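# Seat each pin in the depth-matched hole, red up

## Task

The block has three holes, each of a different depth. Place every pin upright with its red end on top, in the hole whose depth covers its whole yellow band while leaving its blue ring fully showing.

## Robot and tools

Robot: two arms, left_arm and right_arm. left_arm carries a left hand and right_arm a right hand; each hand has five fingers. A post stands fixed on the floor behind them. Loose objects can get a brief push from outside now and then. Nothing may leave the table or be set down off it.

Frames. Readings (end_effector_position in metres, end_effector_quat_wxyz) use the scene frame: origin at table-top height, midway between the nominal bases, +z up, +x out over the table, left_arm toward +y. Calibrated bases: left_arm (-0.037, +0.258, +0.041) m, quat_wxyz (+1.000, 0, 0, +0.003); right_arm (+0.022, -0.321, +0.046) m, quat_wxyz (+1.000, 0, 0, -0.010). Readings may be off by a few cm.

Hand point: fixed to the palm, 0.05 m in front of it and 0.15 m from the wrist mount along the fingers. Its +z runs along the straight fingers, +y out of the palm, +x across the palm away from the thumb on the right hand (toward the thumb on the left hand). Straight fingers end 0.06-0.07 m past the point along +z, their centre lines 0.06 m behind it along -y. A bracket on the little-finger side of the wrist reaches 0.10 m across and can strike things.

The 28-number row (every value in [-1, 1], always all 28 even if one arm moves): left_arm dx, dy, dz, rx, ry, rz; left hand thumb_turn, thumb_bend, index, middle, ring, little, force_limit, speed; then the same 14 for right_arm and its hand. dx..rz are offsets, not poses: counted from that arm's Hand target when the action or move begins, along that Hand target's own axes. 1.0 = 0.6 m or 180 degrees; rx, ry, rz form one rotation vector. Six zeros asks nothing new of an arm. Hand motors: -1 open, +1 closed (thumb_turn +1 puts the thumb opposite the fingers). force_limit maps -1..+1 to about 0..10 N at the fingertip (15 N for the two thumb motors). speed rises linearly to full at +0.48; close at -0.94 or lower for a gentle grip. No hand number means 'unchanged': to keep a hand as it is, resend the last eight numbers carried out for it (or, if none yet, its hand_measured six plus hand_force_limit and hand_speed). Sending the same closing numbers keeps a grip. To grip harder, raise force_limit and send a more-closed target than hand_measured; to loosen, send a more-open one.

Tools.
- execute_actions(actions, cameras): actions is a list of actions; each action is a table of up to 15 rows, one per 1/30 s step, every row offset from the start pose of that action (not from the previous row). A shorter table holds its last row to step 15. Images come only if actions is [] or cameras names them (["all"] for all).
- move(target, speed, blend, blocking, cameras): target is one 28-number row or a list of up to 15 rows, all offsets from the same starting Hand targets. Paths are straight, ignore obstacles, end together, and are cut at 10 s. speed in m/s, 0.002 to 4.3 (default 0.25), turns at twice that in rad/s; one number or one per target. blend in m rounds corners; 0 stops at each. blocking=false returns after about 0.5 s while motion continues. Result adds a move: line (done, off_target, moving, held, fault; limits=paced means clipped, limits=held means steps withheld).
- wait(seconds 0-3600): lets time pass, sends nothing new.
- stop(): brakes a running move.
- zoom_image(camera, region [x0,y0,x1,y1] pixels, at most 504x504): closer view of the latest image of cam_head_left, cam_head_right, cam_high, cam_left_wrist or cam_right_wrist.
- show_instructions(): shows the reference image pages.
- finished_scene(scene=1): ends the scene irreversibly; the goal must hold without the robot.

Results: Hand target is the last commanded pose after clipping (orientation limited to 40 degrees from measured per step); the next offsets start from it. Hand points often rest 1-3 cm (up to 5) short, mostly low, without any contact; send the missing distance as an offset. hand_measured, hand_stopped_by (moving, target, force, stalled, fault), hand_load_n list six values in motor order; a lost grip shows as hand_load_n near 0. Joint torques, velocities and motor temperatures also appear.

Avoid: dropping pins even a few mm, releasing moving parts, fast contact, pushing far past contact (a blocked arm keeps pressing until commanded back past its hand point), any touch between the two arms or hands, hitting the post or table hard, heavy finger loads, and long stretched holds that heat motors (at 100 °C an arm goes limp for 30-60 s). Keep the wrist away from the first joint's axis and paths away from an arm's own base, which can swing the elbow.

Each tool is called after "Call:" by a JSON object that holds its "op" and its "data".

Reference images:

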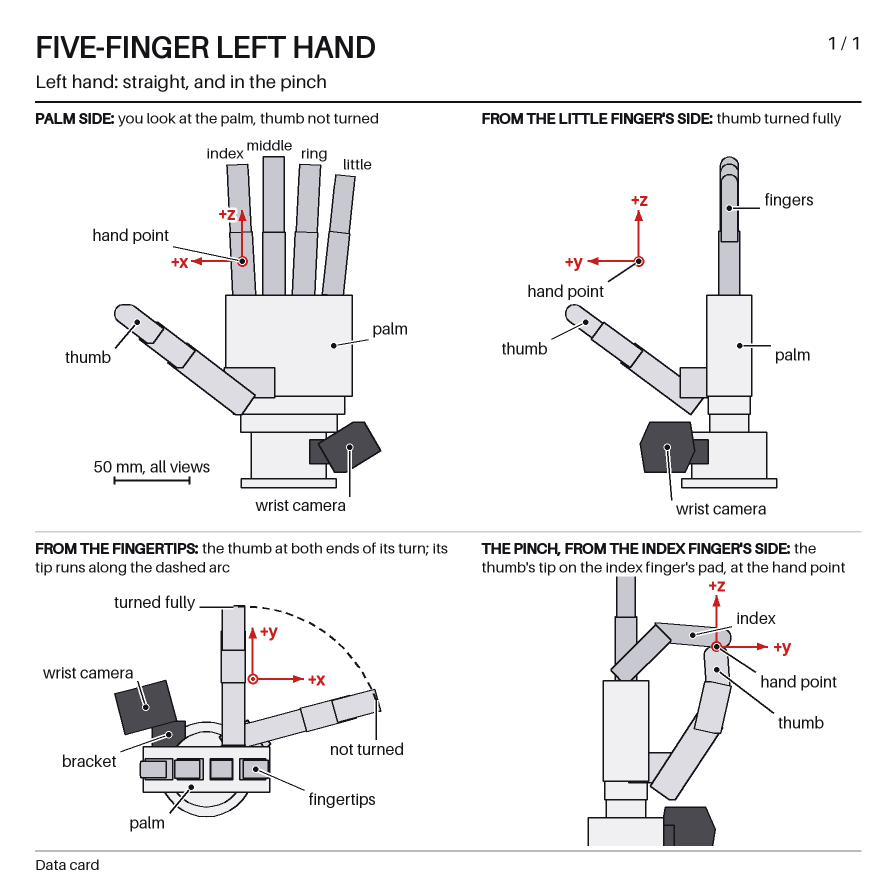

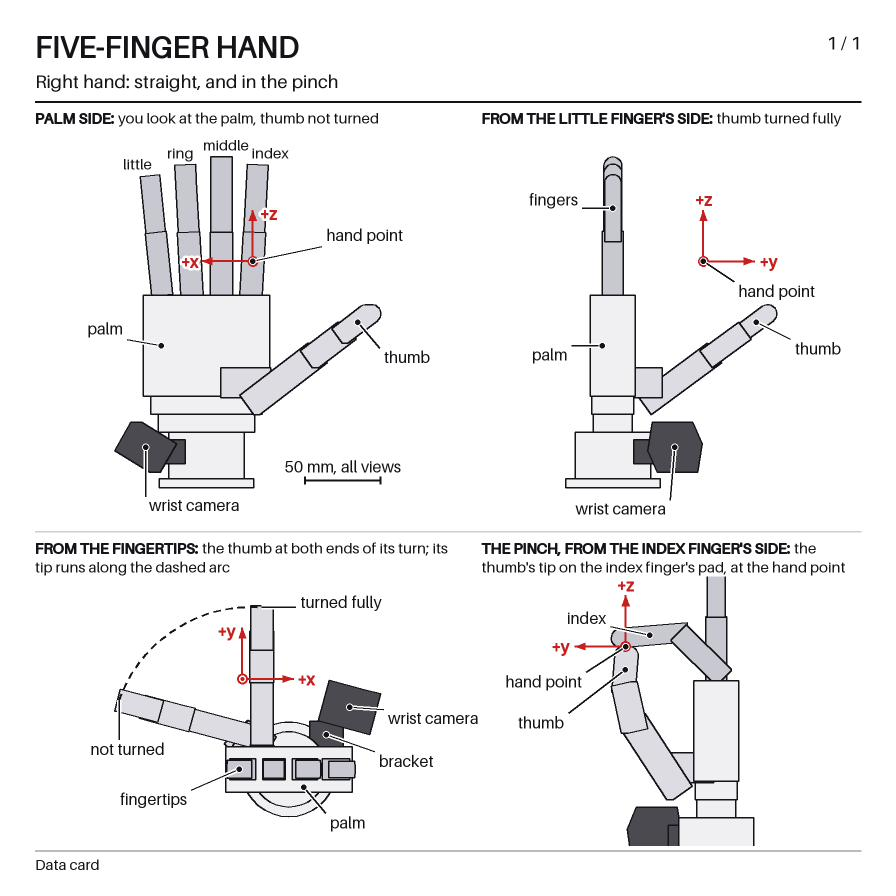

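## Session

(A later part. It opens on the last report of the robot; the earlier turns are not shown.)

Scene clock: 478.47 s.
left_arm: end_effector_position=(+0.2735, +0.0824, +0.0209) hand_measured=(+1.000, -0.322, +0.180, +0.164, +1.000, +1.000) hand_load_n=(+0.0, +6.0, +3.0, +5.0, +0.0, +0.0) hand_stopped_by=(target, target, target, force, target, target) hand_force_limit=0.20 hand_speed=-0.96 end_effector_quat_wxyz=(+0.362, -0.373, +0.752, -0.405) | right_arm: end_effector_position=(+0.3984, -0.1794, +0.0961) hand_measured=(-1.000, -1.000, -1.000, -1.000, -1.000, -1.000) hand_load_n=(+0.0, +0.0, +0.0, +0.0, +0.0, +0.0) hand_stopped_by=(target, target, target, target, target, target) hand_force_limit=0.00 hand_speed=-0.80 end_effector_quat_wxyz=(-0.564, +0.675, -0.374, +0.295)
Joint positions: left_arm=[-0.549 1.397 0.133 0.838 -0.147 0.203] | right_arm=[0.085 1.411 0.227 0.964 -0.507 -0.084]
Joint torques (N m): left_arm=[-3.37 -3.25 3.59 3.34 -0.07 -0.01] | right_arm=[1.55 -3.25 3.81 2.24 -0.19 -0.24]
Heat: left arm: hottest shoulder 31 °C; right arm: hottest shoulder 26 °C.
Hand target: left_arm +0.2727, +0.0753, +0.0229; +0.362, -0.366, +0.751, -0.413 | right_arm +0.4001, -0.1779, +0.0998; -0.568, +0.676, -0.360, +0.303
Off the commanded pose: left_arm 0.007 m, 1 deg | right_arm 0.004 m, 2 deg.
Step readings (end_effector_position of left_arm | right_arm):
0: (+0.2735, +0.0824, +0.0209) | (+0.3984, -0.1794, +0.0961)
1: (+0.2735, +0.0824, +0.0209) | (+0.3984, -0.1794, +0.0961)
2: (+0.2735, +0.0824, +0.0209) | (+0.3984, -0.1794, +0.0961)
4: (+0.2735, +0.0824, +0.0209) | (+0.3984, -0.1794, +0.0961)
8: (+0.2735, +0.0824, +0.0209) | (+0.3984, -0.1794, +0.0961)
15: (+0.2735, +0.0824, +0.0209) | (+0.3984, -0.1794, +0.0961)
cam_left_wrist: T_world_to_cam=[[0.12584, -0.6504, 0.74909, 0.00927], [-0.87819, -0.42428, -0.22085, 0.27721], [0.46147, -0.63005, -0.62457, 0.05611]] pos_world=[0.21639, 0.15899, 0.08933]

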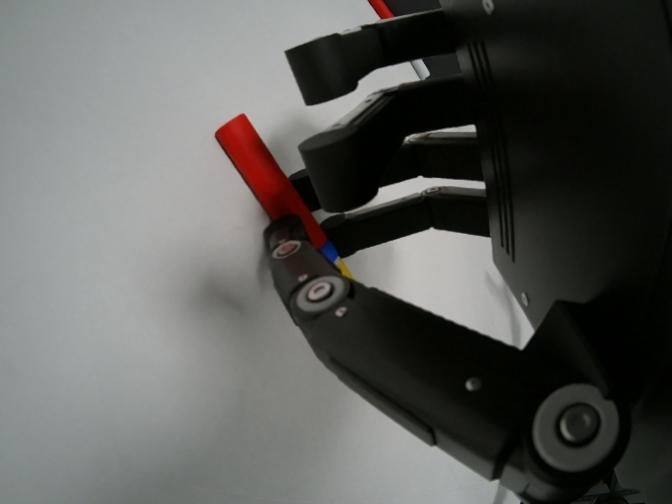

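Call:
{"op": "move", "data": {"target": [-0.00402,-0.01476,-0.0066,0,0,0,1,-0.32,0.18,0.185,1,1,0.2,-0.96,0,0,0,0,0,0,-1,-1,-1,-1,-1,-1,0,-0.8], "speed": 0.02, "cameras": ["cam_left_wrist"]}}

Scene clock: 480.07 s.
left_arm: end_effector_position=(+0.2726, +0.0829, +0.0275) hand_measured=(+1.000, -0.320, +0.180, +0.166, +1.000, +1.000) hand_load_n=(+0.0, +0.0, +0.0, +0.0, +0.0, +0.0) hand_stopped_by=(target, target, target, force, target, target) hand_force_limit=0.20 hand_speed=-0.96 end_effector_quat_wxyz=(+0.362, -0.373, +0.752, -0.406) | right_arm: end_effector_position=(+0.3984, -0.1794, +0.0961) hand_measured=(-1.000, -1.000, -1.000, -1.000, -1.000, -1.000) hand_load_n=(+0.0, +0.0, +0.0, -0.5, +0.0, +0.0) hand_stopped_by=(target, target, target, target, target, target) hand_force_limit=0.00 hand_speed=-0.80 end_effector_quat_wxyz=(-0.564, +0.675, -0.374, +0.295)
Joint positions: left_arm=[-0.549 1.344 0.133 0.786 -0.147 0.203] | right_arm=[0.085 1.411 0.227 0.964 -0.507 -0.084]
Joint torques (N m): left_arm=[-3.19 -4.31 4.57 1.96 -0.07 0] | right_arm=[1.67 -3.14 3.86 2.24 -0.21 -0.24]
Heat: left arm: hottest shoulder 31 °C; right arm: hottest shoulder 26 °C.
Hand target: left_arm +0.2727, +0.0753, +0.0329; +0.362, -0.366, +0.751, -0.413 | right_arm +0.4001, -0.1779, +0.0998; -0.568, +0.676, -0.360, +0.303
Off the commanded pose: left_arm 0.009 m, 1 deg | right_arm 0.004 m, 2 deg.
move: done
cam_left_wrist: T_world_to_cam=[[0.12482, -0.64983, 0.74976, 0.00504], [-0.87791, -0.42441, -0.22169, 0.27813], [0.46227, -0.63055, -0.62347, 0.0607]] pos_world=[0.21549, 0.15959, 0.09573]

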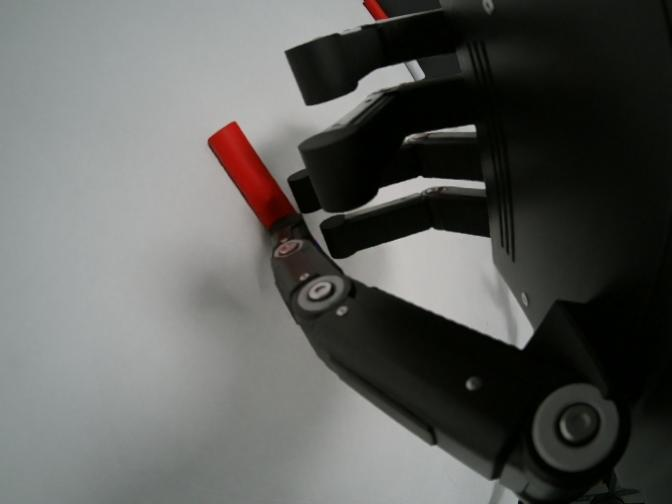

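Call:
{"op": "execute_actions", "data": {"actions": [[[-0.00402,-0.01476,-0.0066,0,0,0,1,-0.32,0.0,-0.05,1,1,0.2,-0.5,0,0,0,0,0,0,-1,-1,-1,-1,-1,-1,0,-0.8]]], "cameras": ["cam_left_wrist","cam_right_wrist"]}}

Scene clock: 483.83 s.
left_arm: end_effector_position=(+0.2700, +0.0845, +0.0361) hand_measured=(+1.000, -0.320, +0.000, -0.050, +1.000, +1.000) hand_load_n=(+0.0, +0.0, +0.0, +0.0, +0.0, +0.0) hand_stopped_by=(target, target, target, target, target, target) hand_force_limit=0.20 hand_speed=-0.50 end_effector_quat_wxyz=(+0.362, -0.373, +0.752, -0.405) | right_arm: end_effector_position=(+0.3984, -0.1794, +0.0961) hand_measured=(-1.000, -1.000, -1.000, -1.000, -1.000, -1.000) hand_load_n=(+0.0, +0.0, +0.0, +0.0, +0.0, +0.0) hand_stopped_by=(target, target, target, target, target, target) hand_force_limit=0.00 hand_speed=-0.80 end_effector_quat_wxyz=(-0.564, +0.675, -0.374, +0.295)
Joint positions: left_arm=[-0.549 1.262 0.133 0.701 -0.147 0.203] | right_arm=[0.085 1.411 0.227 0.964 -0.507 -0.084]
Joint torques (N m): left_arm=[-3.19 -3.02 5.75 2.11 -0.11 0.02] | right_arm=[1.55 -3.37 3.79 2.3 -0.2 -0.24]
Heat: left arm: hottest shoulder 31 °C; right arm: hottest shoulder 26 °C.
Hand target: left_arm +0.2727, +0.0753, +0.0429; +0.362, -0.366, +0.751, -0.413 | right_arm +0.4001, -0.1779, +0.0998; -0.568, +0.676, -0.360, +0.303
Off the commanded pose: left_arm 0.012 m, 1 deg | right_arm 0.004 m, 2 deg.
Step readings (end_effector_position of left_arm | right_arm):
0: (+0.2726, +0.0829, +0.0275) | (+0.3984, -0.1794, +0.0961)
1: (+0.2726, +0.0829, +0.0277) | (+0.3984, -0.1794, +0.0961)
2: (+0.2713, +0.0836, +0.0265) | (+0.3984, -0.1794, +0.0961)
4: (+0.2702, +0.0843, +0.0289) | (+0.3984, -0.1794, +0.0961)
8: (+0.2715, +0.0835, +0.0374) | (+0.3984, -0.1794, +0.0961)
15: (+0.2702, +0.0843, +0.0364) | (+0.3984, -0.1794, +0.0961)
cam_left_wrist: T_world_to_cam=[[0.12679, -0.65101, 0.7484, -0.0005], [-0.87847, -0.42409, -0.22008, 0.2784], [0.46067, -0.62955, -0.62567, 0.0687]] pos_world=[0.21298, 0.16099, 0.10463]
cam_right_wrist: T_world_to_cam=[[0.02684, -0.28561, -0.95797, 0.03487], [-0.89416, 0.42161, -0.15075, 0.44858], [0.44695, 0.86062, -0.24406, 0.1185]] pos_world=[0.3472, -0.28115, 0.12995]

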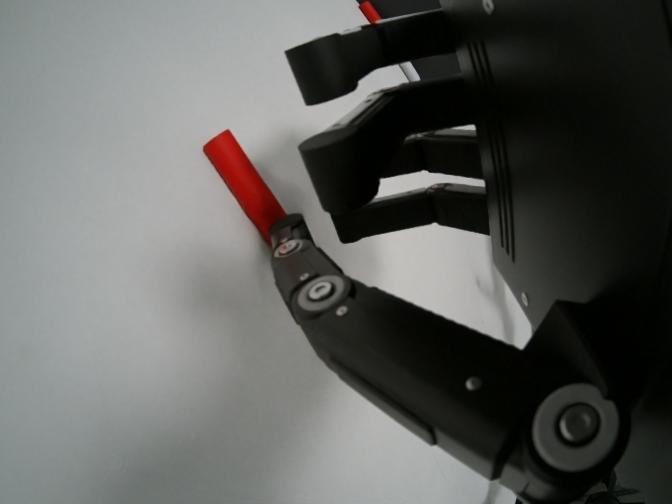

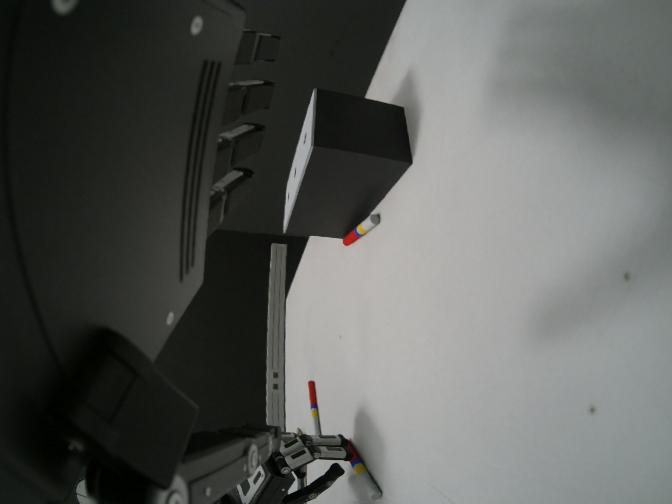

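Call:
{"op": "zoom_image", "data": {"camera": "cam_right_wrist", "region": [260, 360, 420, 504]}}

Call:
{"op": "zoom_image", "data": {"camera": "cam_left_wrist", "region": [180, 100, 380, 260]}}

Scaled by 3.150 from the camera's image (finer frame: 960x720).

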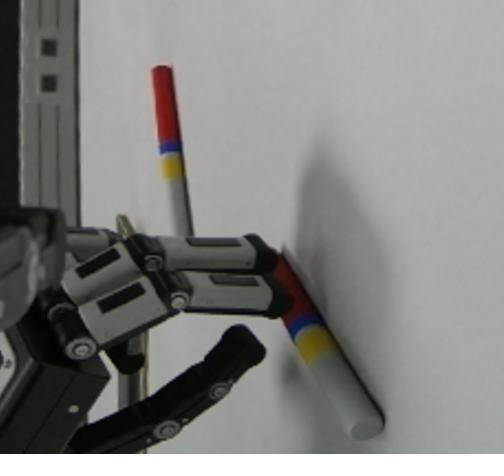

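Scaled by 2.520 from the camera's image (finer frame: 960x720).

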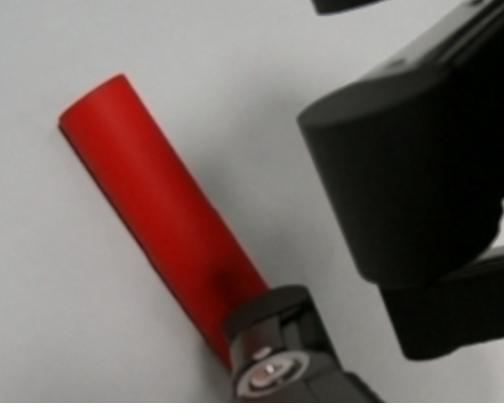

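Call:
{"op": "move", "data": {"target": [0.00232,0.01423,-0.00631,0.00778,0.02853,0.01276,1,-0.32,0.0,-0.05,1,1,0.2,-0.5,0,0,0,0,0,0,-1,-1,-1,-1,-1,-1,0,-0.8], "speed": 0.04, "cameras": ["cam_left_wrist","cam_right_wrist"]}}

Scene clock: 489.47 s.
left_arm: end_effector_position=(+0.2614, +0.0749, +0.0343) hand_measured=(+1.000, -0.320, +0.000, -0.050, +1.000, +1.000) hand_load_n=(+0.0, +0.0, +0.0, +0.0, +0.0, +0.0) hand_stopped_by=(target, target, target, target, target, target) hand_force_limit=0.20 hand_speed=-0.50 end_effector_quat_wxyz=(+0.329, -0.332, +0.772, -0.431) | right_arm: end_effector_position=(+0.3984, -0.1794, +0.0961) hand_measured=(-1.000, -1.000, -1.000, -1.000, -1.000, -1.000) hand_load_n=(+0.0, +0.0, +0.0, +0.0, +0.0, +0.0) hand_stopped_by=(target, target, target, target, target, target) hand_force_limit=0.00 hand_speed=-0.80 end_effector_quat_wxyz=(-0.564, +0.675, -0.374, +0.295)
Joint positions: left_arm=[-0.504 1.27 0.125 0.72 0.014 0.252] | right_arm=[0.085 1.411 0.227 0.964 -0.507 -0.084]
Joint torques (N m): left_arm=[-0.85 -2.08 4.38 3.45 -0.03 0.22] | right_arm=[1.49 -3.14 3.81 2.24 -0.19 -0.24]
Heat: left arm: hottest shoulder 31 °C; right arm: hottest shoulder 26 °C.
Hand target: left_arm +0.2667, +0.0788, +0.0365; +0.340, -0.328, +0.769, -0.431 | right_arm +0.4001, -0.1779, +0.0998; -0.568, +0.676, -0.360, +0.303
Off the commanded pose: left_arm 0.007 m, 1 deg | right_arm 0.004 m, 2 deg.
move: done
cam_left_wrist: T_world_to_cam=[[0.0556, -0.6478, 0.75978, 0.01373], [-0.92626, -0.31756, -0.20297, 0.27036], [0.37276, -0.69247, -0.61769, 0.09291]] pos_world=[0.21503, 0.15908, 0.10183]
cam_right_wrist: T_world_to_cam=[[0.02684, -0.28561, -0.95797, 0.03487], [-0.89416, 0.42161, -0.15075, 0.44858], [0.44695, 0.86062, -0.24406, 0.1185]] pos_world=[0.3472, -0.28115, 0.12995]

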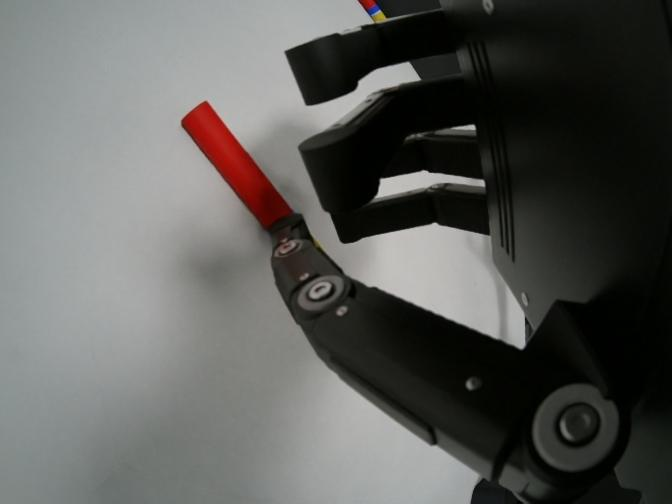

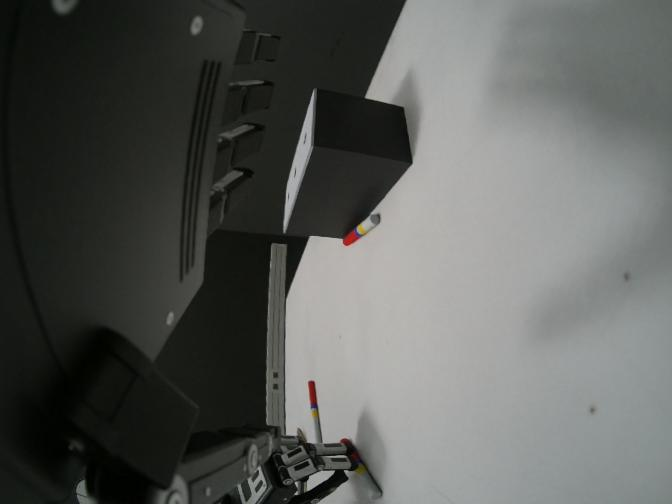

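Call:
{"op": "move", "data": {"target": [-0.01872,0.00721,-0.00477,0,0,0,1,-0.32,0.0,-0.05,1,1,0.2,-0.5,0,0,0,0,0,0,-1,-1,-1,-1,-1,-1,0,-0.8], "speed": 0.04, "cameras": ["cam_left_wrist"]}}

Scene clock: 491.93 s.
left_arm: end_effector_position=(+0.2644, +0.0890, +0.0315) hand_measured=(+1.000, -0.320, +0.000, -0.050, +1.000, +1.000) hand_load_n=(+0.0, +0.0, +0.0, +0.0, +0.0, +0.0) hand_stopped_by=(target, target, target, target, target, target) hand_force_limit=0.20 hand_speed=-0.50 end_effector_quat_wxyz=(+0.329, -0.335, +0.773, -0.427) | right_arm: end_effector_position=(+0.3984, -0.1794, +0.0961) hand_measured=(-1.000, -1.000, -1.000, -1.000, -1.000, -1.000) hand_load_n=(+0.0, +0.0, +0.0, +0.0, -0.5, +0.0) hand_stopped_by=(target, target, target, target, target, target) hand_force_limit=0.00 hand_speed=-0.80 end_effector_quat_wxyz=(-0.564, +0.675, -0.374, +0.295)
Joint positions: left_arm=[-0.442 1.27 0.117 0.72 0.063 0.276] | right_arm=[0.085 1.411 0.227 0.964 -0.507 -0.084]
Joint torques (N m): left_arm=[-0.5 -2.67 4.26 3.32 0.02 0.2] | right_arm=[1.55 -3.08 3.84 2.29 -0.18 -0.23]
Heat: left arm: hottest shoulder 31 °C; right arm: hottest shoulder 26 °C.
Hand target: left_arm +0.2697, +0.0908, +0.0365; +0.340, -0.328, +0.769, -0.431 | right_arm +0.4001, -0.1779, +0.0998; -0.568, +0.676, -0.360, +0.303
Off the commanded pose: left_arm 0.008 m, 2 deg | right_arm 0.004 m, 2 deg.
move: done
cam_left_wrist: T_world_to_cam=[[0.06474, -0.6509, 0.7564, 0.02273], [-0.92473, -0.32403, -0.19969, 0.27714], [0.37507, -0.68654, -0.62289, 0.09888]] pos_world=[0.21772, 0.17248, 0.09974]

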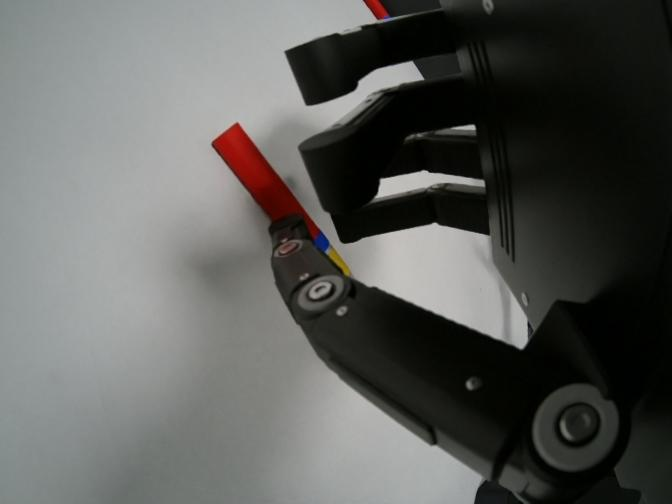

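Call:
{"op": "move", "data": {"target": [0.0036,0.01329,0.00597,0,0,0,1,-0.32,0.0,-0.05,1,1,0.2,-0.5,0,0,0,0,0,0,-1,-1,-1,-1,-1,-1,0,-0.8], "speed": 0.03, "cameras": ["cam_left_wrist","cam_right_wrist"]}}

Call:
{"op": "zoom_image", "data": {"camera": "cam_right_wrist", "region": [260, 360, 420, 504]}}

Call:
{"op": "zoom_image", "data": {"camera": "cam_left_wrist", "region": [200, 120, 400, 320]}}

Scene clock: 493.63 s.
left_arm: end_effector_position=(+0.2658, +0.0883, +0.0254) hand_measured=(+1.000, -0.320, +0.000, -0.050, +1.000, +1.000) hand_load_n=(+0.0, +0.0, +0.0, -0.5, +0.0, +0.0) hand_stopped_by=(target, target, target, target, target, target) hand_force_limit=0.20 hand_speed=-0.50 end_effector_quat_wxyz=(+0.331, -0.335, +0.771, -0.429) | right_arm: end_effector_position=(+0.3984, -0.1794, +0.0961) hand_measured=(-1.000, -1.000, -1.000, -1.000, -1.000, -1.000) hand_load_n=(+0.0, +0.0, +0.0, +0.0, +0.0, +0.0) hand_stopped_by=(target, target, target, target, target, target) hand_force_limit=0.00 hand_speed=-0.80 end_effector_quat_wxyz=(-0.564, +0.675, -0.374, +0.295)
Joint positions: left_arm=[-0.442 1.336 0.113 0.798 0.063 0.276] | right_arm=[0.085 1.411 0.227 0.964 -0.507 -0.084]
Joint torques (N m): left_arm=[-0.67 -2.67 3.84 3.56 0.01 0.23] | right_arm=[1.55 -3.02 3.79 2.24 -0.21 -0.24]
Heat: left arm: hottest shoulder 31 °C; right arm: hottest shoulder 26 °C.
Hand target: left_arm +0.2697, +0.0908, +0.0275; +0.340, -0.328, +0.769, -0.431 | right_arm +0.4001, -0.1779, +0.0998; -0.568, +0.676, -0.360, +0.303
Off the commanded pose: left_arm 0.005 m, 1 deg | right_arm 0.004 m, 2 deg.
move: done
cam_left_wrist: T_world_to_cam=[[0.05949, -0.64841, 0.75896, 0.02797], [-0.92333, -0.3247, -0.20503, 0.27681], [0.37938, -0.68858, -0.61801, 0.09304]] pos_world=[0.21863, 0.17208, 0.09303]
cam_right_wrist: T_world_to_cam=[[0.02684, -0.28561, -0.95797, 0.03487], [-0.89416, 0.42161, -0.15075, 0.44858], [0.44695, 0.86062, -0.24406, 0.1185]] pos_world=[0.3472, -0.28115, 0.12995]

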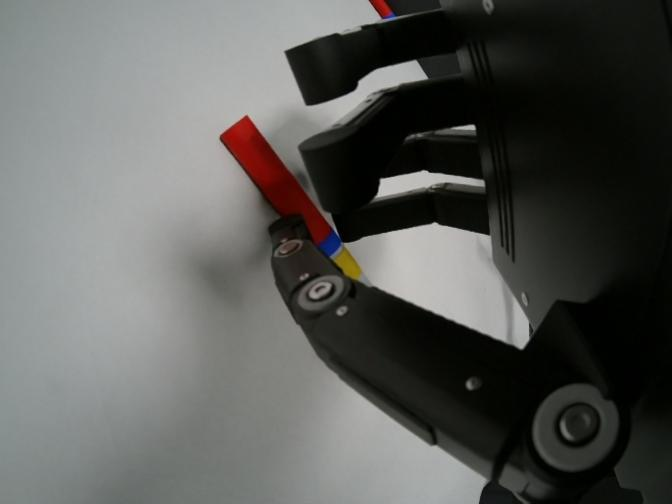

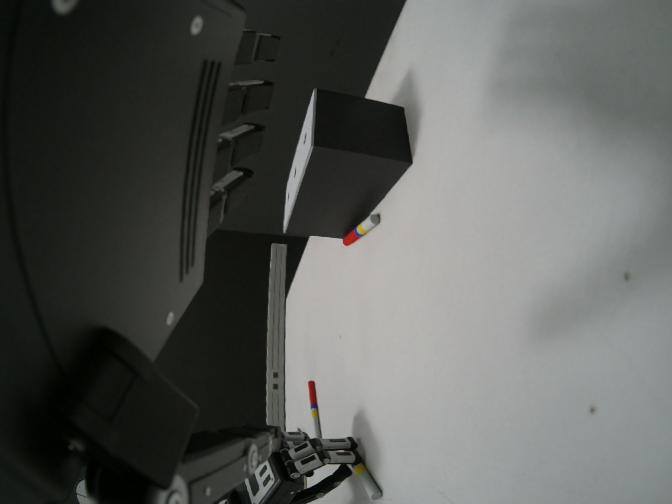

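Scaled by 3.150 from the camera's image (finer frame: 960x720).

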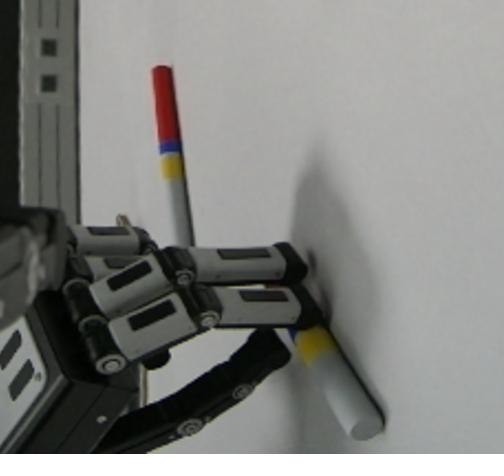

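Scaled by 2.520 from the camera's image (finer frame: 960x720).

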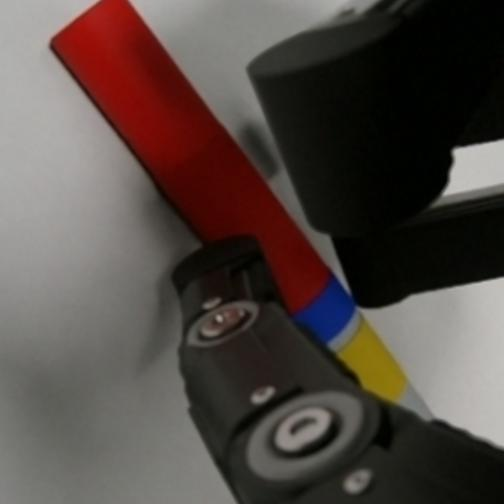

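Call:
{"op": "move", "data": {"target": [0.0016,0.00591,0.00265,0,0,0,1,-0.32,0.0,-0.05,1,1,0.2,-0.5,0,0,0,0,0,0,-1,-1,-1,-1,-1,-1,0,-0.8], "speed": 0.02, "cameras": ["cam_left_wrist"]}}

Call:
{"op": "zoom_image", "data": {"camera": "cam_left_wrist", "region": [200, 120, 400, 320]}}

Scene clock: 495.00 s.
left_arm: end_effector_position=(+0.2670, +0.0878, +0.0224) hand_measured=(+1.000, -0.320, +0.000, -0.050, +1.000, +1.000) hand_load_n=(+0.0, +0.0, +0.0, +0.0, +0.0, +0.0) hand_stopped_by=(target, target, target, target, target, target) hand_force_limit=0.20 hand_speed=-0.50 end_effector_quat_wxyz=(+0.332, -0.334, +0.770, -0.430) | right_arm: end_effector_position=(+0.3984, -0.1794, +0.0961) hand_measured=(-1.000, -1.000, -1.000, -1.000, -1.000, -1.000) hand_load_n=(-0.5, +0.0, +0.0, +0.0, +0.0, +0.0) hand_stopped_by=(target, target, target, target, target, target) hand_force_limit=0.00 hand_speed=-0.80 end_effector_quat_wxyz=(-0.564, +0.675, -0.374, +0.295)
Joint positions: left_arm=[-0.442 1.37 0.113 0.835 0.063 0.276] | right_arm=[0.085 1.411 0.227 0.964 -0.507 -0.084]
Joint torques (N m): left_arm=[-1.26 -2.84 3.37 3.41 0.01 0.26] | right_arm=[1.9 -3.19 3.78 2.22 -0.19 -0.23]
Heat: left arm: hottest shoulder 31 °C; right arm: hottest shoulder 26 °C.
Hand target: left_arm +0.2697, +0.0908, +0.0235; +0.340, -0.328, +0.769, -0.431 | right_arm +0.4001, -0.1779, +0.0998; -0.568, +0.676, -0.360, +0.303
Off the commanded pose: left_arm 0.004 m, 1 deg | right_arm 0.004 m, 2 deg.
move: done
cam_left_wrist: T_world_to_cam=[[0.05732, -0.64747, 0.75993, 0.03032], [-0.92274, -0.32496, -0.20727, 0.27702], [0.38115, -0.68934, -0.61607, 0.08984]] pos_world=[0.21963, 0.17158, 0.08973]

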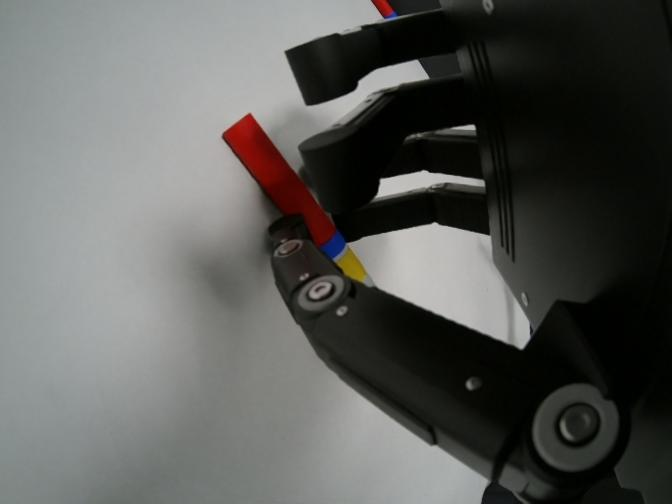

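Scaled by 2.520 from the camera's image (finer frame: 960x720).

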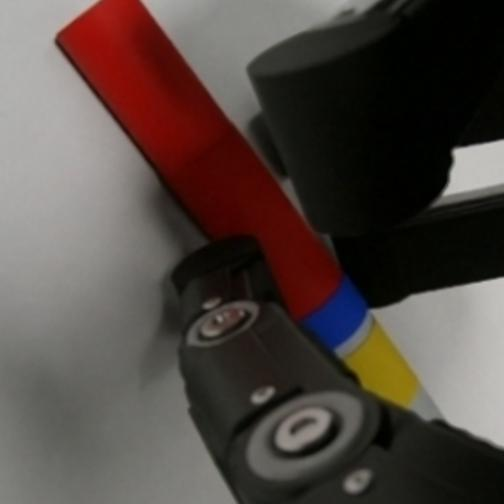

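Call:
{"op": "move", "data": {"target": [0.0014,0.00517,0.00232,0,0,0,1,-0.32,0.0,-0.05,1,1,0.2,-0.5,0,0,0,0,0,0,-1,-1,-1,-1,-1,-1,0,-0.8], "speed": 0.02}}

Scene clock: 497.27 s.
left_arm: end_effector_position=(+0.2672, +0.0877, +0.0200) hand_measured=(+1.000, -0.320, +0.000, -0.050, +1.000, +1.000) hand_load_n=(+0.0, +0.5, +0.5, -0.5, +0.0, +0.0) hand_stopped_by=(target, target, target, target, target, target) hand_force_limit=0.20 hand_speed=-0.50 end_effector_quat_wxyz=(+0.333, -0.334, +0.769, -0.432) | right_arm: end_effector_position=(+0.3984, -0.1794, +0.0961) hand_measured=(-1.000, -1.000, -1.000, -1.000, -1.000, -1.000) hand_load_n=(+0.0, +0.0, +0.0, +0.0, +0.0, +0.0) hand_stopped_by=(target, target, target, target, target, target) hand_force_limit=0.00 hand_speed=-0.80 end_effector_quat_wxyz=(-0.564, +0.675, -0.374, +0.295)
Joint positions: left_arm=[-0.442 1.397 0.11 0.87 0.063 0.276] | right_arm=[0.085 1.411 0.227 0.964 -0.507 -0.084]
Joint torques (N m): left_arm=[-1.08 -2.96 3.22 3.34 0.02 0.22] | right_arm=[1.44 -3.14 3.82 2.24 -0.2 -0.23]
Heat: left arm: hottest shoulder 31 °C; right arm: hottest shoulder 26 °C.
Hand target: left_arm +0.2697, +0.0908, +0.0200; +0.340, -0.328, +0.769, -0.431 | right_arm +0.4001, -0.1779, +0.0998; -0.568, +0.676, -0.360, +0.303
Off the commanded pose: left_arm 0.004 m, 1 deg | right_arm 0.004 m, 2 deg.
move: done

Call:
{"op": "execute_actions", "data": {"actions": [[[0,0,0,0,0,0,1,-0.32,0.10,0.08,1,1,0.2,-0.9,0,0,0,0,0,0,-1,-1,-1,-1,-1,-1,0,-0.8]]], "cameras": ["cam_left_wrist"]}}

Call:
{"op": "zoom_image", "data": {"camera": "cam_left_wrist", "region": [200, 120, 400, 320]}}

Scene clock: 499.27 s.
left_arm: end_effector_position=(+0.2670, +0.0878, +0.0195) hand_measured=(+1.000, -0.320, +0.100, +0.080, +1.000, +1.000) hand_load_n=(+0.0, +0.0, +0.0, +0.0, +0.0, +0.0) hand_stopped_by=(target, target, target, target, target, target) hand_force_limit=0.20 hand_speed=-0.90 end_effector_quat_wxyz=(+0.333, -0.334, +0.769, -0.431) | right_arm: end_effector_position=(+0.3984, -0.1794, +0.0961) hand_measured=(-1.000, -1.000, -1.000, -1.000, -1.000, -1.000) hand_load_n=(+0.0, +0.0, +0.0, +0.0, +0.0, +0.0) hand_stopped_by=(target, target, target, target, target, target) hand_force_limit=0.00 hand_speed=-0.80 end_effector_quat_wxyz=(-0.564, +0.675, -0.374, +0.295)
Joint positions: left_arm=[-0.442 1.399 0.11 0.87 0.063 0.276] | right_arm=[0.085 1.411 0.227 0.964 -0.507 -0.084]
Joint torques (N m): left_arm=[-0.97 -2.61 3.15 3.3 0.01 0.22] | right_arm=[1.61 -3.19 3.78 2.29 -0.17 -0.24]
Heat: left arm: hottest shoulder 31 °C; right arm: hottest shoulder 26 °C.
Hand target: left_arm +0.2697, +0.0908, +0.0200; +0.340, -0.328, +0.769, -0.431 | right_arm +0.4001, -0.1779, +0.0998; -0.568, +0.676, -0.360, +0.303
Off the commanded pose: left_arm 0.004 m, 1 deg | right_arm 0.004 m, 2 deg.
Step readings (end_effector_position of left_arm | right_arm):
0: (+0.2672, +0.0877, +0.0200) | (+0.3984, -0.1794, +0.0961)
1: (+0.2672, +0.0877, +0.0200) | (+0.3984, -0.1794, +0.0961)
2: (+0.2672, +0.0877, +0.0200) | (+0.3984, -0.1794, +0.0961)
4: (+0.2672, +0.0877, +0.0200) | (+0.3984, -0.1794, +0.0961)
8: (+0.2672, +0.0877, +0.0200) | (+0.3984, -0.1794, +0.0961)
15: (+0.2670, +0.0878, +0.0195) | (+0.3984, -0.1794, +0.0961)
cam_left_wrist: T_world_to_cam=[[0.05527, -0.64649, 0.76092, 0.03287], [-0.92216, -0.32524, -0.20936, 0.27635], [0.38283, -0.69012, -0.61415, 0.08773]] pos_world=[0.21944, 0.17167, 0.08672]

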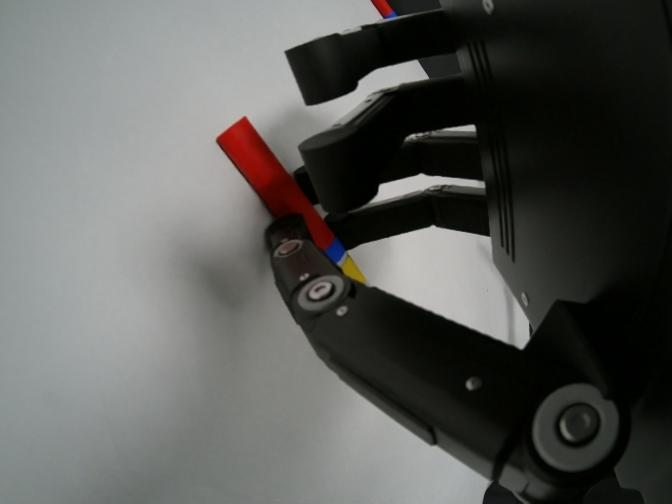

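Scaled by 2.520 from the camera's image (finer frame: 960x720).

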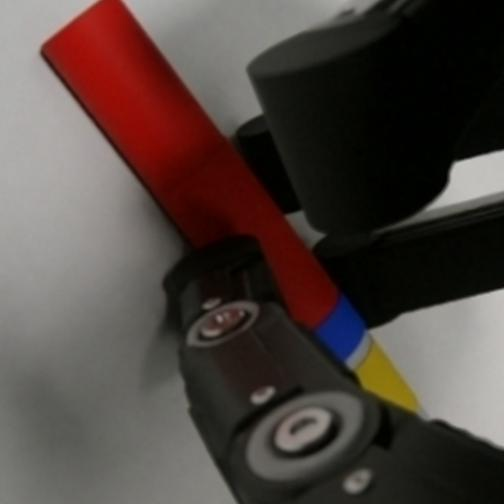

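Call:
{"op": "execute_actions", "data": {"actions": [[[0.0006,0.00221,0.00099,0,0,0,1,-0.32,0.13,0.11,1,1,0.2,-0.9,0,0,0,0,0,0,-1,-1,-1,-1,-1,-1,0,-0.8]]]}}

Scene clock: 500.53 s.
left_arm: end_effector_position=(+0.2676, +0.0875, +0.0189) hand_measured=(+1.000, -0.320, +0.130, +0.110, +1.000, +1.000) hand_load_n=(+0.5, +0.0, +0.0, +0.0, +0.0, +0.0) hand_stopped_by=(target, target, target, target, target, target) hand_force_limit=0.20 hand_speed=-0.90 end_effector_quat_wxyz=(+0.334, -0.333, +0.768, -0.432) | right_arm: end_effector_position=(+0.3984, -0.1794, +0.0961) hand_measured=(-1.000, -1.000, -1.000, -1.000, -1.000, -1.000) hand_load_n=(+0.0, +0.0, +0.0, +0.0, +0.0, +0.0) hand_stopped_by=(target, target, target, target, target, target) hand_force_limit=0.00 hand_speed=-0.80 end_effector_quat_wxyz=(-0.564, +0.675, -0.374, +0.295)
Joint positions: left_arm=[-0.442 1.411 0.11 0.885 0.063 0.276] | right_arm=[0.085 1.411 0.227 0.964 -0.507 -0.084]
Joint torques (N m): left_arm=[-1.08 -2.96 3.11 3.3 0.02 0.21] | right_arm=[1.61 -3.37 3.78 2.24 -0.18 -0.24]
Heat: left arm: hottest shoulder 31 °C; right arm: hottest shoulder 26 °C.
Hand target: left_arm +0.2697, +0.0908, +0.0185; +0.340, -0.328, +0.769, -0.431 | right_arm +0.4001, -0.1779, +0.0998; -0.568, +0.676, -0.360, +0.303
Off the commanded pose: left_arm 0.004 m, 1 deg | right_arm 0.004 m, 2 deg.
Step readings (end_effector_position of left_arm | right_arm):
0: (+0.2670, +0.0878, +0.0195) | (+0.3984, -0.1794, +0.0961)
1: (+0.2670, +0.0878, +0.0195) | (+0.3984, -0.1794, +0.0961)
2: (+0.2670, +0.0878, +0.0194) | (+0.3984, -0.1794, +0.0961)
4: (+0.2673, +0.0877, +0.0192) | (+0.3984, -0.1794, +0.0961)
8: (+0.2676, +0.0875, +0.0190) | (+0.3984, -0.1794, +0.0961)
15: (+0.2676, +0.0875, +0.0189) | (+0.3984, -0.1794, +0.0961)

Call:
{"op": "execute_actions", "data": {"actions": [[[0,0,0,0,0,0,1,-0.32,0.25,0.22,1,1,-0.4,-0.95,0,0,0,0,0,0,-1,-1,-1,-1,-1,-1,0,-0.8]],[[0,0,0,0,0,0,1,-0.32,0.25,0.22,1,1,-0.4,-0.95,0,0,0,0,0,0,-1,-1,-1,-1,-1,-1,0,-0.8]]], "cameras": ["cam_left_wrist"]}}

Call:
{"op": "zoom_image", "data": {"camera": "cam_left_wrist", "region": [200, 120, 400, 320]}}

Scene clock: 502.30 s.
left_arm: end_effector_position=(+0.2676, +0.0875, +0.0189) hand_measured=(+1.000, -0.322, +0.176, +0.146, +1.000, +1.000) hand_load_n=(-1.5, +4.5, +3.0, +2.5, +0.0, +0.0) hand_stopped_by=(target, target, force, force, target, target) hand_force_limit=-0.40 hand_speed=-0.95 end_effector_quat_wxyz=(+0.334, -0.333, +0.768, -0.432) | right_arm: end_effector_position=(+0.3984, -0.1794, +0.0961) hand_measured=(-1.000, -1.000, -1.000, -1.000, -1.000, -1.000) hand_load_n=(+0.0, +0.0, +0.0, +0.0, +0.0, +0.0) hand_stopped_by=(target, target, target, target, target, target) hand_force_limit=0.00 hand_speed=-0.80 end_effector_quat_wxyz=(-0.564, +0.675, -0.374, +0.295)
Joint positions: left_arm=[-0.442 1.411 0.11 0.885 0.063 0.276] | right_arm=[0.085 1.411 0.227 0.964 -0.507 -0.084]
Joint torques (N m): left_arm=[-0.38 -2.73 3.03 3.41 0.01 0.24] | right_arm=[1.55 -3.25 3.84 2.22 -0.19 -0.24]
Heat: left arm: hottest shoulder 31 °C; right arm: hottest shoulder 26 °C.
Hand target: left_arm +0.2697, +0.0908, +0.0185; +0.340, -0.328, +0.769, -0.431 | right_arm +0.4001, -0.1779, +0.0998; -0.568, +0.676, -0.360, +0.303
Off the commanded pose: left_arm 0.004 m, 1 deg | right_arm 0.004 m, 2 deg.
Step readings (end_effector_position of left_arm | right_arm):
0: (+0.2676, +0.0875, +0.0189) | (+0.3984, -0.1794, +0.0961)
1: (+0.2676, +0.0875, +0.0189) | (+0.3984, -0.1794, +0.0961)
2: (+0.2676, +0.0875, +0.0189) | (+0.3984, -0.1794, +0.0961)
4: (+0.2676, +0.0875, +0.0189) | (+0.3984, -0.1794, +0.0961)
8: (+0.2676, +0.0875, +0.0189) | (+0.3984, -0.1794, +0.0961)
15: (+0.2676, +0.0875, +0.0189) | (+0.3984, -0.1794, +0.0961)
16: (+0.2676, +0.0875, +0.0189) | (+0.3984, -0.1794, +0.0961)
17: (+0.2676, +0.0875, +0.0189) | (+0.3984, -0.1794, +0.0961)
19: (+0.2676, +0.0875, +0.0189) | (+0.3984, -0.1794, +0.0961)
23: (+0.2676, +0.0875, +0.0189) | (+0.3984, -0.1794, +0.0961)
30: (+0.2676, +0.0875, +0.0189) | (+0.3984, -0.1794, +0.0961)
cam_left_wrist: T_world_to_cam=[[0.05312, -0.64549, 0.76192, 0.03361], [-0.92158, -0.3255, -0.21151, 0.27666], [0.38453, -0.69094, -0.61216, 0.08643]] pos_world=[0.21994, 0.17147, 0.08582]

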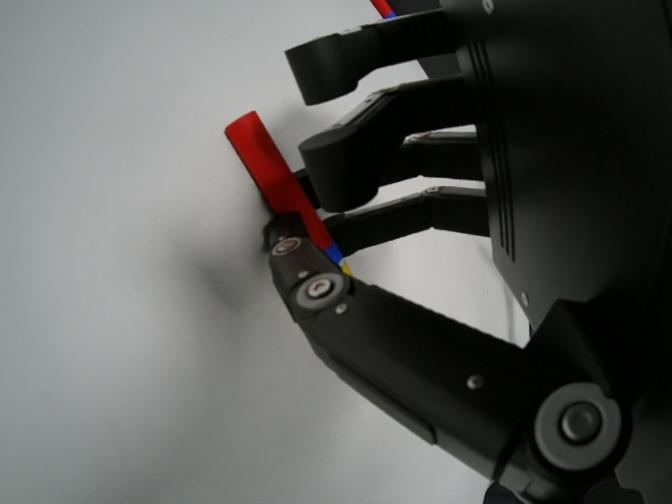

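Scaled by 2.520 from the camera's image (finer frame: 960x720).

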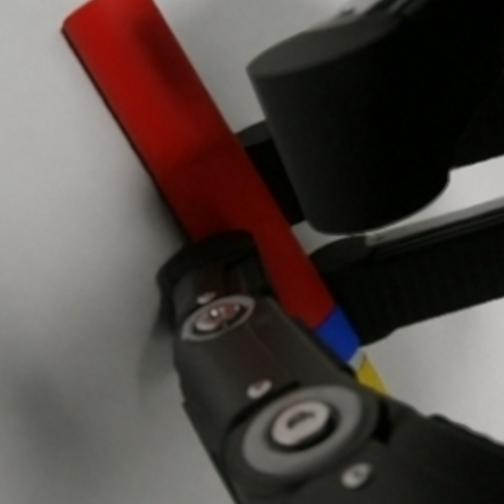

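Call:
{"op": "execute_actions", "data": {"actions": [[[0,0,0,0,0,0,1,-0.32,0.27,0.24,1,1,0.3,-0.96,0,0,0,0,0,0,-1,-1,-1,-1,-1,-1,0,-0.8]],[[0,0,0,0,0,0,1,-0.32,0.27,0.24,1,1,0.3,-0.96,0,0,0,0,0,0,-1,-1,-1,-1,-1,-1,0,-0.8]]], "cameras": ["cam_left_wrist"]}}

Call:
{"op": "zoom_image", "data": {"camera": "cam_left_wrist", "region": [200, 120, 400, 320]}}

Scene clock: 504.03 s.
left_arm: end_effector_position=(+0.2679, +0.0874, +0.0192) hand_measured=(+1.000, -0.322, +0.204, +0.160, +1.000, +1.000) hand_load_n=(-1.5, +10.5, +6.5, +7.0, +0.0, +0.0) hand_stopped_by=(target, target, force, force, target, target) hand_force_limit=0.30 hand_speed=-0.96 end_effector_quat_wxyz=(+0.334, -0.333, +0.768, -0.433) | right_arm: end_effector_position=(+0.3984, -0.1794, +0.0961) hand_measured=(-1.000, -1.000, -1.000, -1.000, -1.000, -1.000) hand_load_n=(+0.0, +0.0, +0.0, +0.0, +0.0, +0.0) hand_stopped_by=(target, target, target, target, target, target) hand_force_limit=0.00 hand_speed=-0.80 end_effector_quat_wxyz=(-0.564, +0.675, -0.374, +0.295)
Joint positions: left_arm=[-0.442 1.411 0.11 0.887 0.063 0.276] | right_arm=[0.085 1.411 0.227 0.964 -0.507 -0.084]
Joint torques (N m): left_arm=[-1.08 -2.96 2.93 3.23 0.02 0.23] | right_arm=[1.67 -3.19 3.78 2.24 -0.18 -0.23]
Heat: left arm: hottest shoulder 31 °C; right arm: hottest shoulder 26 °C.
Hand target: left_arm +0.2697, +0.0908, +0.0185; +0.340, -0.328, +0.769, -0.431 | right_arm +0.4001, -0.1779, +0.0998; -0.568, +0.676, -0.360, +0.303
Off the commanded pose: left_arm 0.004 m, 1 deg | right_arm 0.004 m, 2 deg.
Step readings (end_effector_position of left_arm | right_arm):
0: (+0.2676, +0.0875, +0.0189) | (+0.3984, -0.1794, +0.0961)
1: (+0.2676, +0.0875, +0.0189) | (+0.3984, -0.1794, +0.0961)
2: (+0.2676, +0.0875, +0.0189) | (+0.3984, -0.1794, +0.0961)
4: (+0.2676, +0.0875, +0.0189) | (+0.3984, -0.1794, +0.0961)
8: (+0.2679, +0.0874, +0.0192) | (+0.3984, -0.1794, +0.0961)
15: (+0.2679, +0.0874, +0.0192) | (+0.3984, -0.1794, +0.0961)
16: (+0.2679, +0.0874, +0.0192) | (+0.3984, -0.1794, +0.0961)
17: (+0.2679, +0.0874, +0.0192) | (+0.3984, -0.1794, +0.0961)
19: (+0.2679, +0.0874, +0.0192) | (+0.3984, -0.1794, +0.0961)
23: (+0.2679, +0.0874, +0.0192) | (+0.3984, -0.1794, +0.0961)
30: (+0.2679, +0.0874, +0.0192) | (+0.3984, -0.1794, +0.0961)
cam_left_wrist: T_world_to_cam=[[0.05201, -0.64499, 0.76242, 0.03351], [-0.92127, -0.32564, -0.21264, 0.27682], [0.38543, -0.69133, -0.61115, 0.08623]] pos_world=[0.22005, 0.17137, 0.08602]

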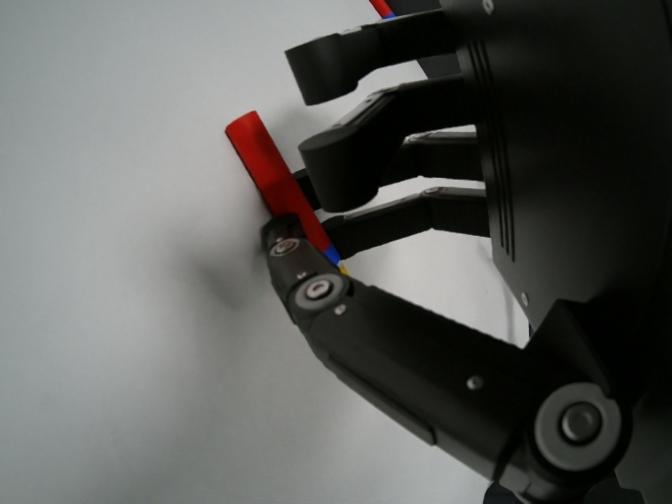

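Scaled by 2.520 from the camera's image (finer frame: 960x720).

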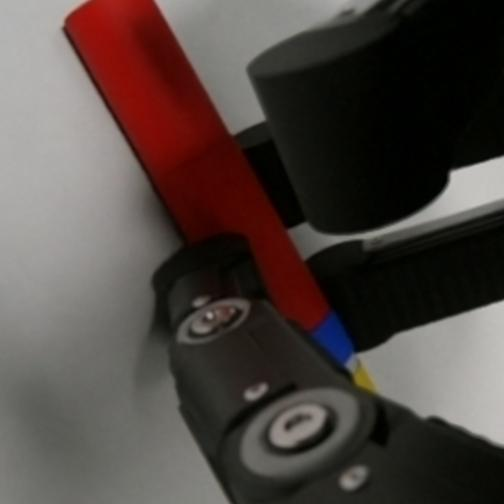

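Call:
{"op": "move", "data": {"target": [-0.0016,-0.00591,-0.00265,0,0,0,1,-0.32,0.27,0.24,1,1,0.3,-0.96,0,0,0,0,0,0,-1,-1,-1,-1,-1,-1,0,-0.8], "speed": 0.01}}

Scene clock: 506.23 s.
left_arm: end_effector_position=(+0.2678, +0.0874, +0.0197) hand_measured=(+1.000, -0.322, +0.204, +0.160, +1.000, +1.000) hand_load_n=(-1.0, +10.5, +6.0, +7.0, +0.0, +0.0) hand_stopped_by=(target, target, force, force, target, target) hand_force_limit=0.30 hand_speed=-0.96 end_effector_quat_wxyz=(+0.334, -0.333, +0.768, -0.433) | right_arm: end_effector_position=(+0.3984, -0.1794, +0.0961) hand_measured=(-1.000, -1.000, -1.000, -1.000, -1.000, -1.000) hand_load_n=(-0.5, +0.0, -0.5, +0.0, +0.0, +0.0) hand_stopped_by=(target, target, target, target, target, target) hand_force_limit=0.00 hand_speed=-0.80 end_effector_quat_wxyz=(-0.564, +0.675, -0.374, +0.295)
Joint positions: left_arm=[-0.442 1.407 0.11 0.882 0.063 0.276] | right_arm=[0.085 1.411 0.227 0.964 -0.507 -0.084]
Joint torques (N m): left_arm=[-0.97 -4.6 3.19 2.04 0 0.27] | right_arm=[1.67 -3.25 3.85 2.25 -0.19 -0.24]
Heat: left arm: hottest shoulder 31 °C; right arm: hottest shoulder 26 °C.
Hand target: left_arm +0.2697, +0.0908, +0.0225; +0.340, -0.328, +0.769, -0.431 | right_arm +0.4001, -0.1779, +0.0998; -0.568, +0.676, -0.360, +0.303
Off the commanded pose: left_arm 0.005 m, 1 deg | right_arm 0.004 m, 2 deg.
move: done

Call:
{"op": "move", "data": {"target": [-0.0008,-0.00295,-0.00133,0,0,0,1,-0.32,0.27,0.24,1,1,0.3,-0.96,0,0,0,0,0,0,-1,-1,-1,-1,-1,-1,0,-0.8], "speed": 0.01}}

Scene clock: 507.33 s.
left_arm: end_effector_position=(+0.2664, +0.0881, +0.0195) hand_measured=(+1.000, -0.322, +0.204, +0.160, +1.000, +1.000) hand_load_n=(-1.0, +11.0, +6.0, +7.0, +0.0, +0.0) hand_stopped_by=(target, target, force, force, target, target) hand_force_limit=0.30 hand_speed=-0.96 end_effector_quat_wxyz=(+0.332, -0.334, +0.770, -0.430) | right_arm: end_effector_position=(+0.3984, -0.1794, +0.0961) hand_measured=(-1.000, -1.000, -1.000, -1.000, -1.000, -1.000) hand_load_n=(-0.5, +0.0, -0.5, +0.0, -0.5, +0.0) hand_stopped_by=(target, target, target, target, target, target) hand_force_limit=0.00 hand_speed=-0.80 end_effector_quat_wxyz=(-0.564, +0.675, -0.374, +0.295)
Joint positions: left_arm=[-0.442 1.393 0.11 0.861 0.063 0.276] | right_arm=[0.085 1.411 0.227 0.964 -0.507 -0.084]
Joint torques (N m): left_arm=[-0.67 -4.48 3.43 2.13 0.03 0.24] | right_arm=[1.61 -3.25 3.79 2.22 -0.19 -0.25]
Heat: left arm: hottest shoulder 31 °C; right arm: hottest shoulder 26 °C.
Hand target: left_arm +0.2697, +0.0908, +0.0245; +0.340, -0.328, +0.769, -0.431 | right_arm +0.4001, -0.1779, +0.0998; -0.568, +0.676, -0.360, +0.303
Off the commanded pose: left_arm 0.007 m, 1 deg | right_arm 0.004 m, 2 deg.
move: done

Call:
{"op": "move", "data": {"target": [-0.0012,-0.00443,-0.00199,0,0,0,1,-0.32,0.27,0.24,1,1,0.3,-0.96,0,0,0,0,0,0,-1,-1,-1,-1,-1,-1,0,-0.8], "speed": 0.01, "cameras": ["cam_left_wrist"]}}

Scene clock: 508.87 s.
left_arm: end_effector_position=(+0.2659, +0.0883, +0.0225) hand_measured=(+1.000, -0.322, +0.204, +0.160, +1.000, +1.000) hand_load_n=(-0.5, +10.5, +5.0, +7.5, +0.0, +0.0) hand_stopped_by=(target, target, force, force, target, target) hand_force_limit=0.30 hand_speed=-0.96 end_effector_quat_wxyz=(+0.332, -0.334, +0.770, -0.430) | right_arm: end_effector_position=(+0.3984, -0.1794, +0.0961) hand_measured=(-1.000, -1.000, -1.000, -1.000, -1.000, -1.000) hand_load_n=(+0.0, +0.0, +0.0, +0.0, +0.0, +0.0) hand_stopped_by=(target, target, target, target, target, target) hand_force_limit=0.00 hand_speed=-0.80 end_effector_quat_wxyz=(-0.564, +0.675, -0.374, +0.295)
Joint positions: left_arm=[-0.442 1.365 0.11 0.833 0.063 0.276] | right_arm=[0.085 1.411 0.227 0.964 -0.507 -0.084]
Joint torques (N m): left_arm=[-0.91 -4.66 3.77 2.24 0 0.21] | right_arm=[1.61 -3.08 3.82 2.21 -0.17 -0.23]
Heat: left arm: hottest shoulder 31 °C; right arm: hottest shoulder 26 °C.
Hand target: left_arm +0.2697, +0.0908, +0.0275; +0.340, -0.328, +0.769, -0.431 | right_arm +0.4001, -0.1779, +0.0998; -0.568, +0.676, -0.360, +0.303
Off the commanded pose: left_arm 0.007 m, 1 deg | right_arm 0.004 m, 2 deg.
move: done
cam_left_wrist: T_world_to_cam=[[0.05732, -0.64747, 0.75993, 0.03055], [-0.92274, -0.32496, -0.20727, 0.2762], [0.38115, -0.68934, -0.61607, 0.09072]] pos_world=[0.21853, 0.17208, 0.08993]

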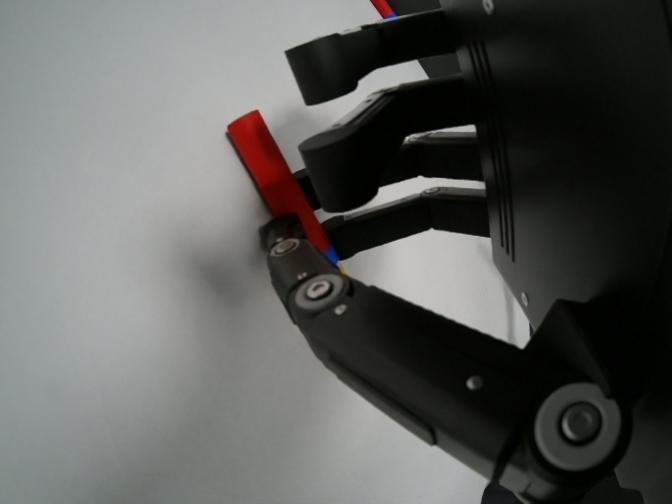

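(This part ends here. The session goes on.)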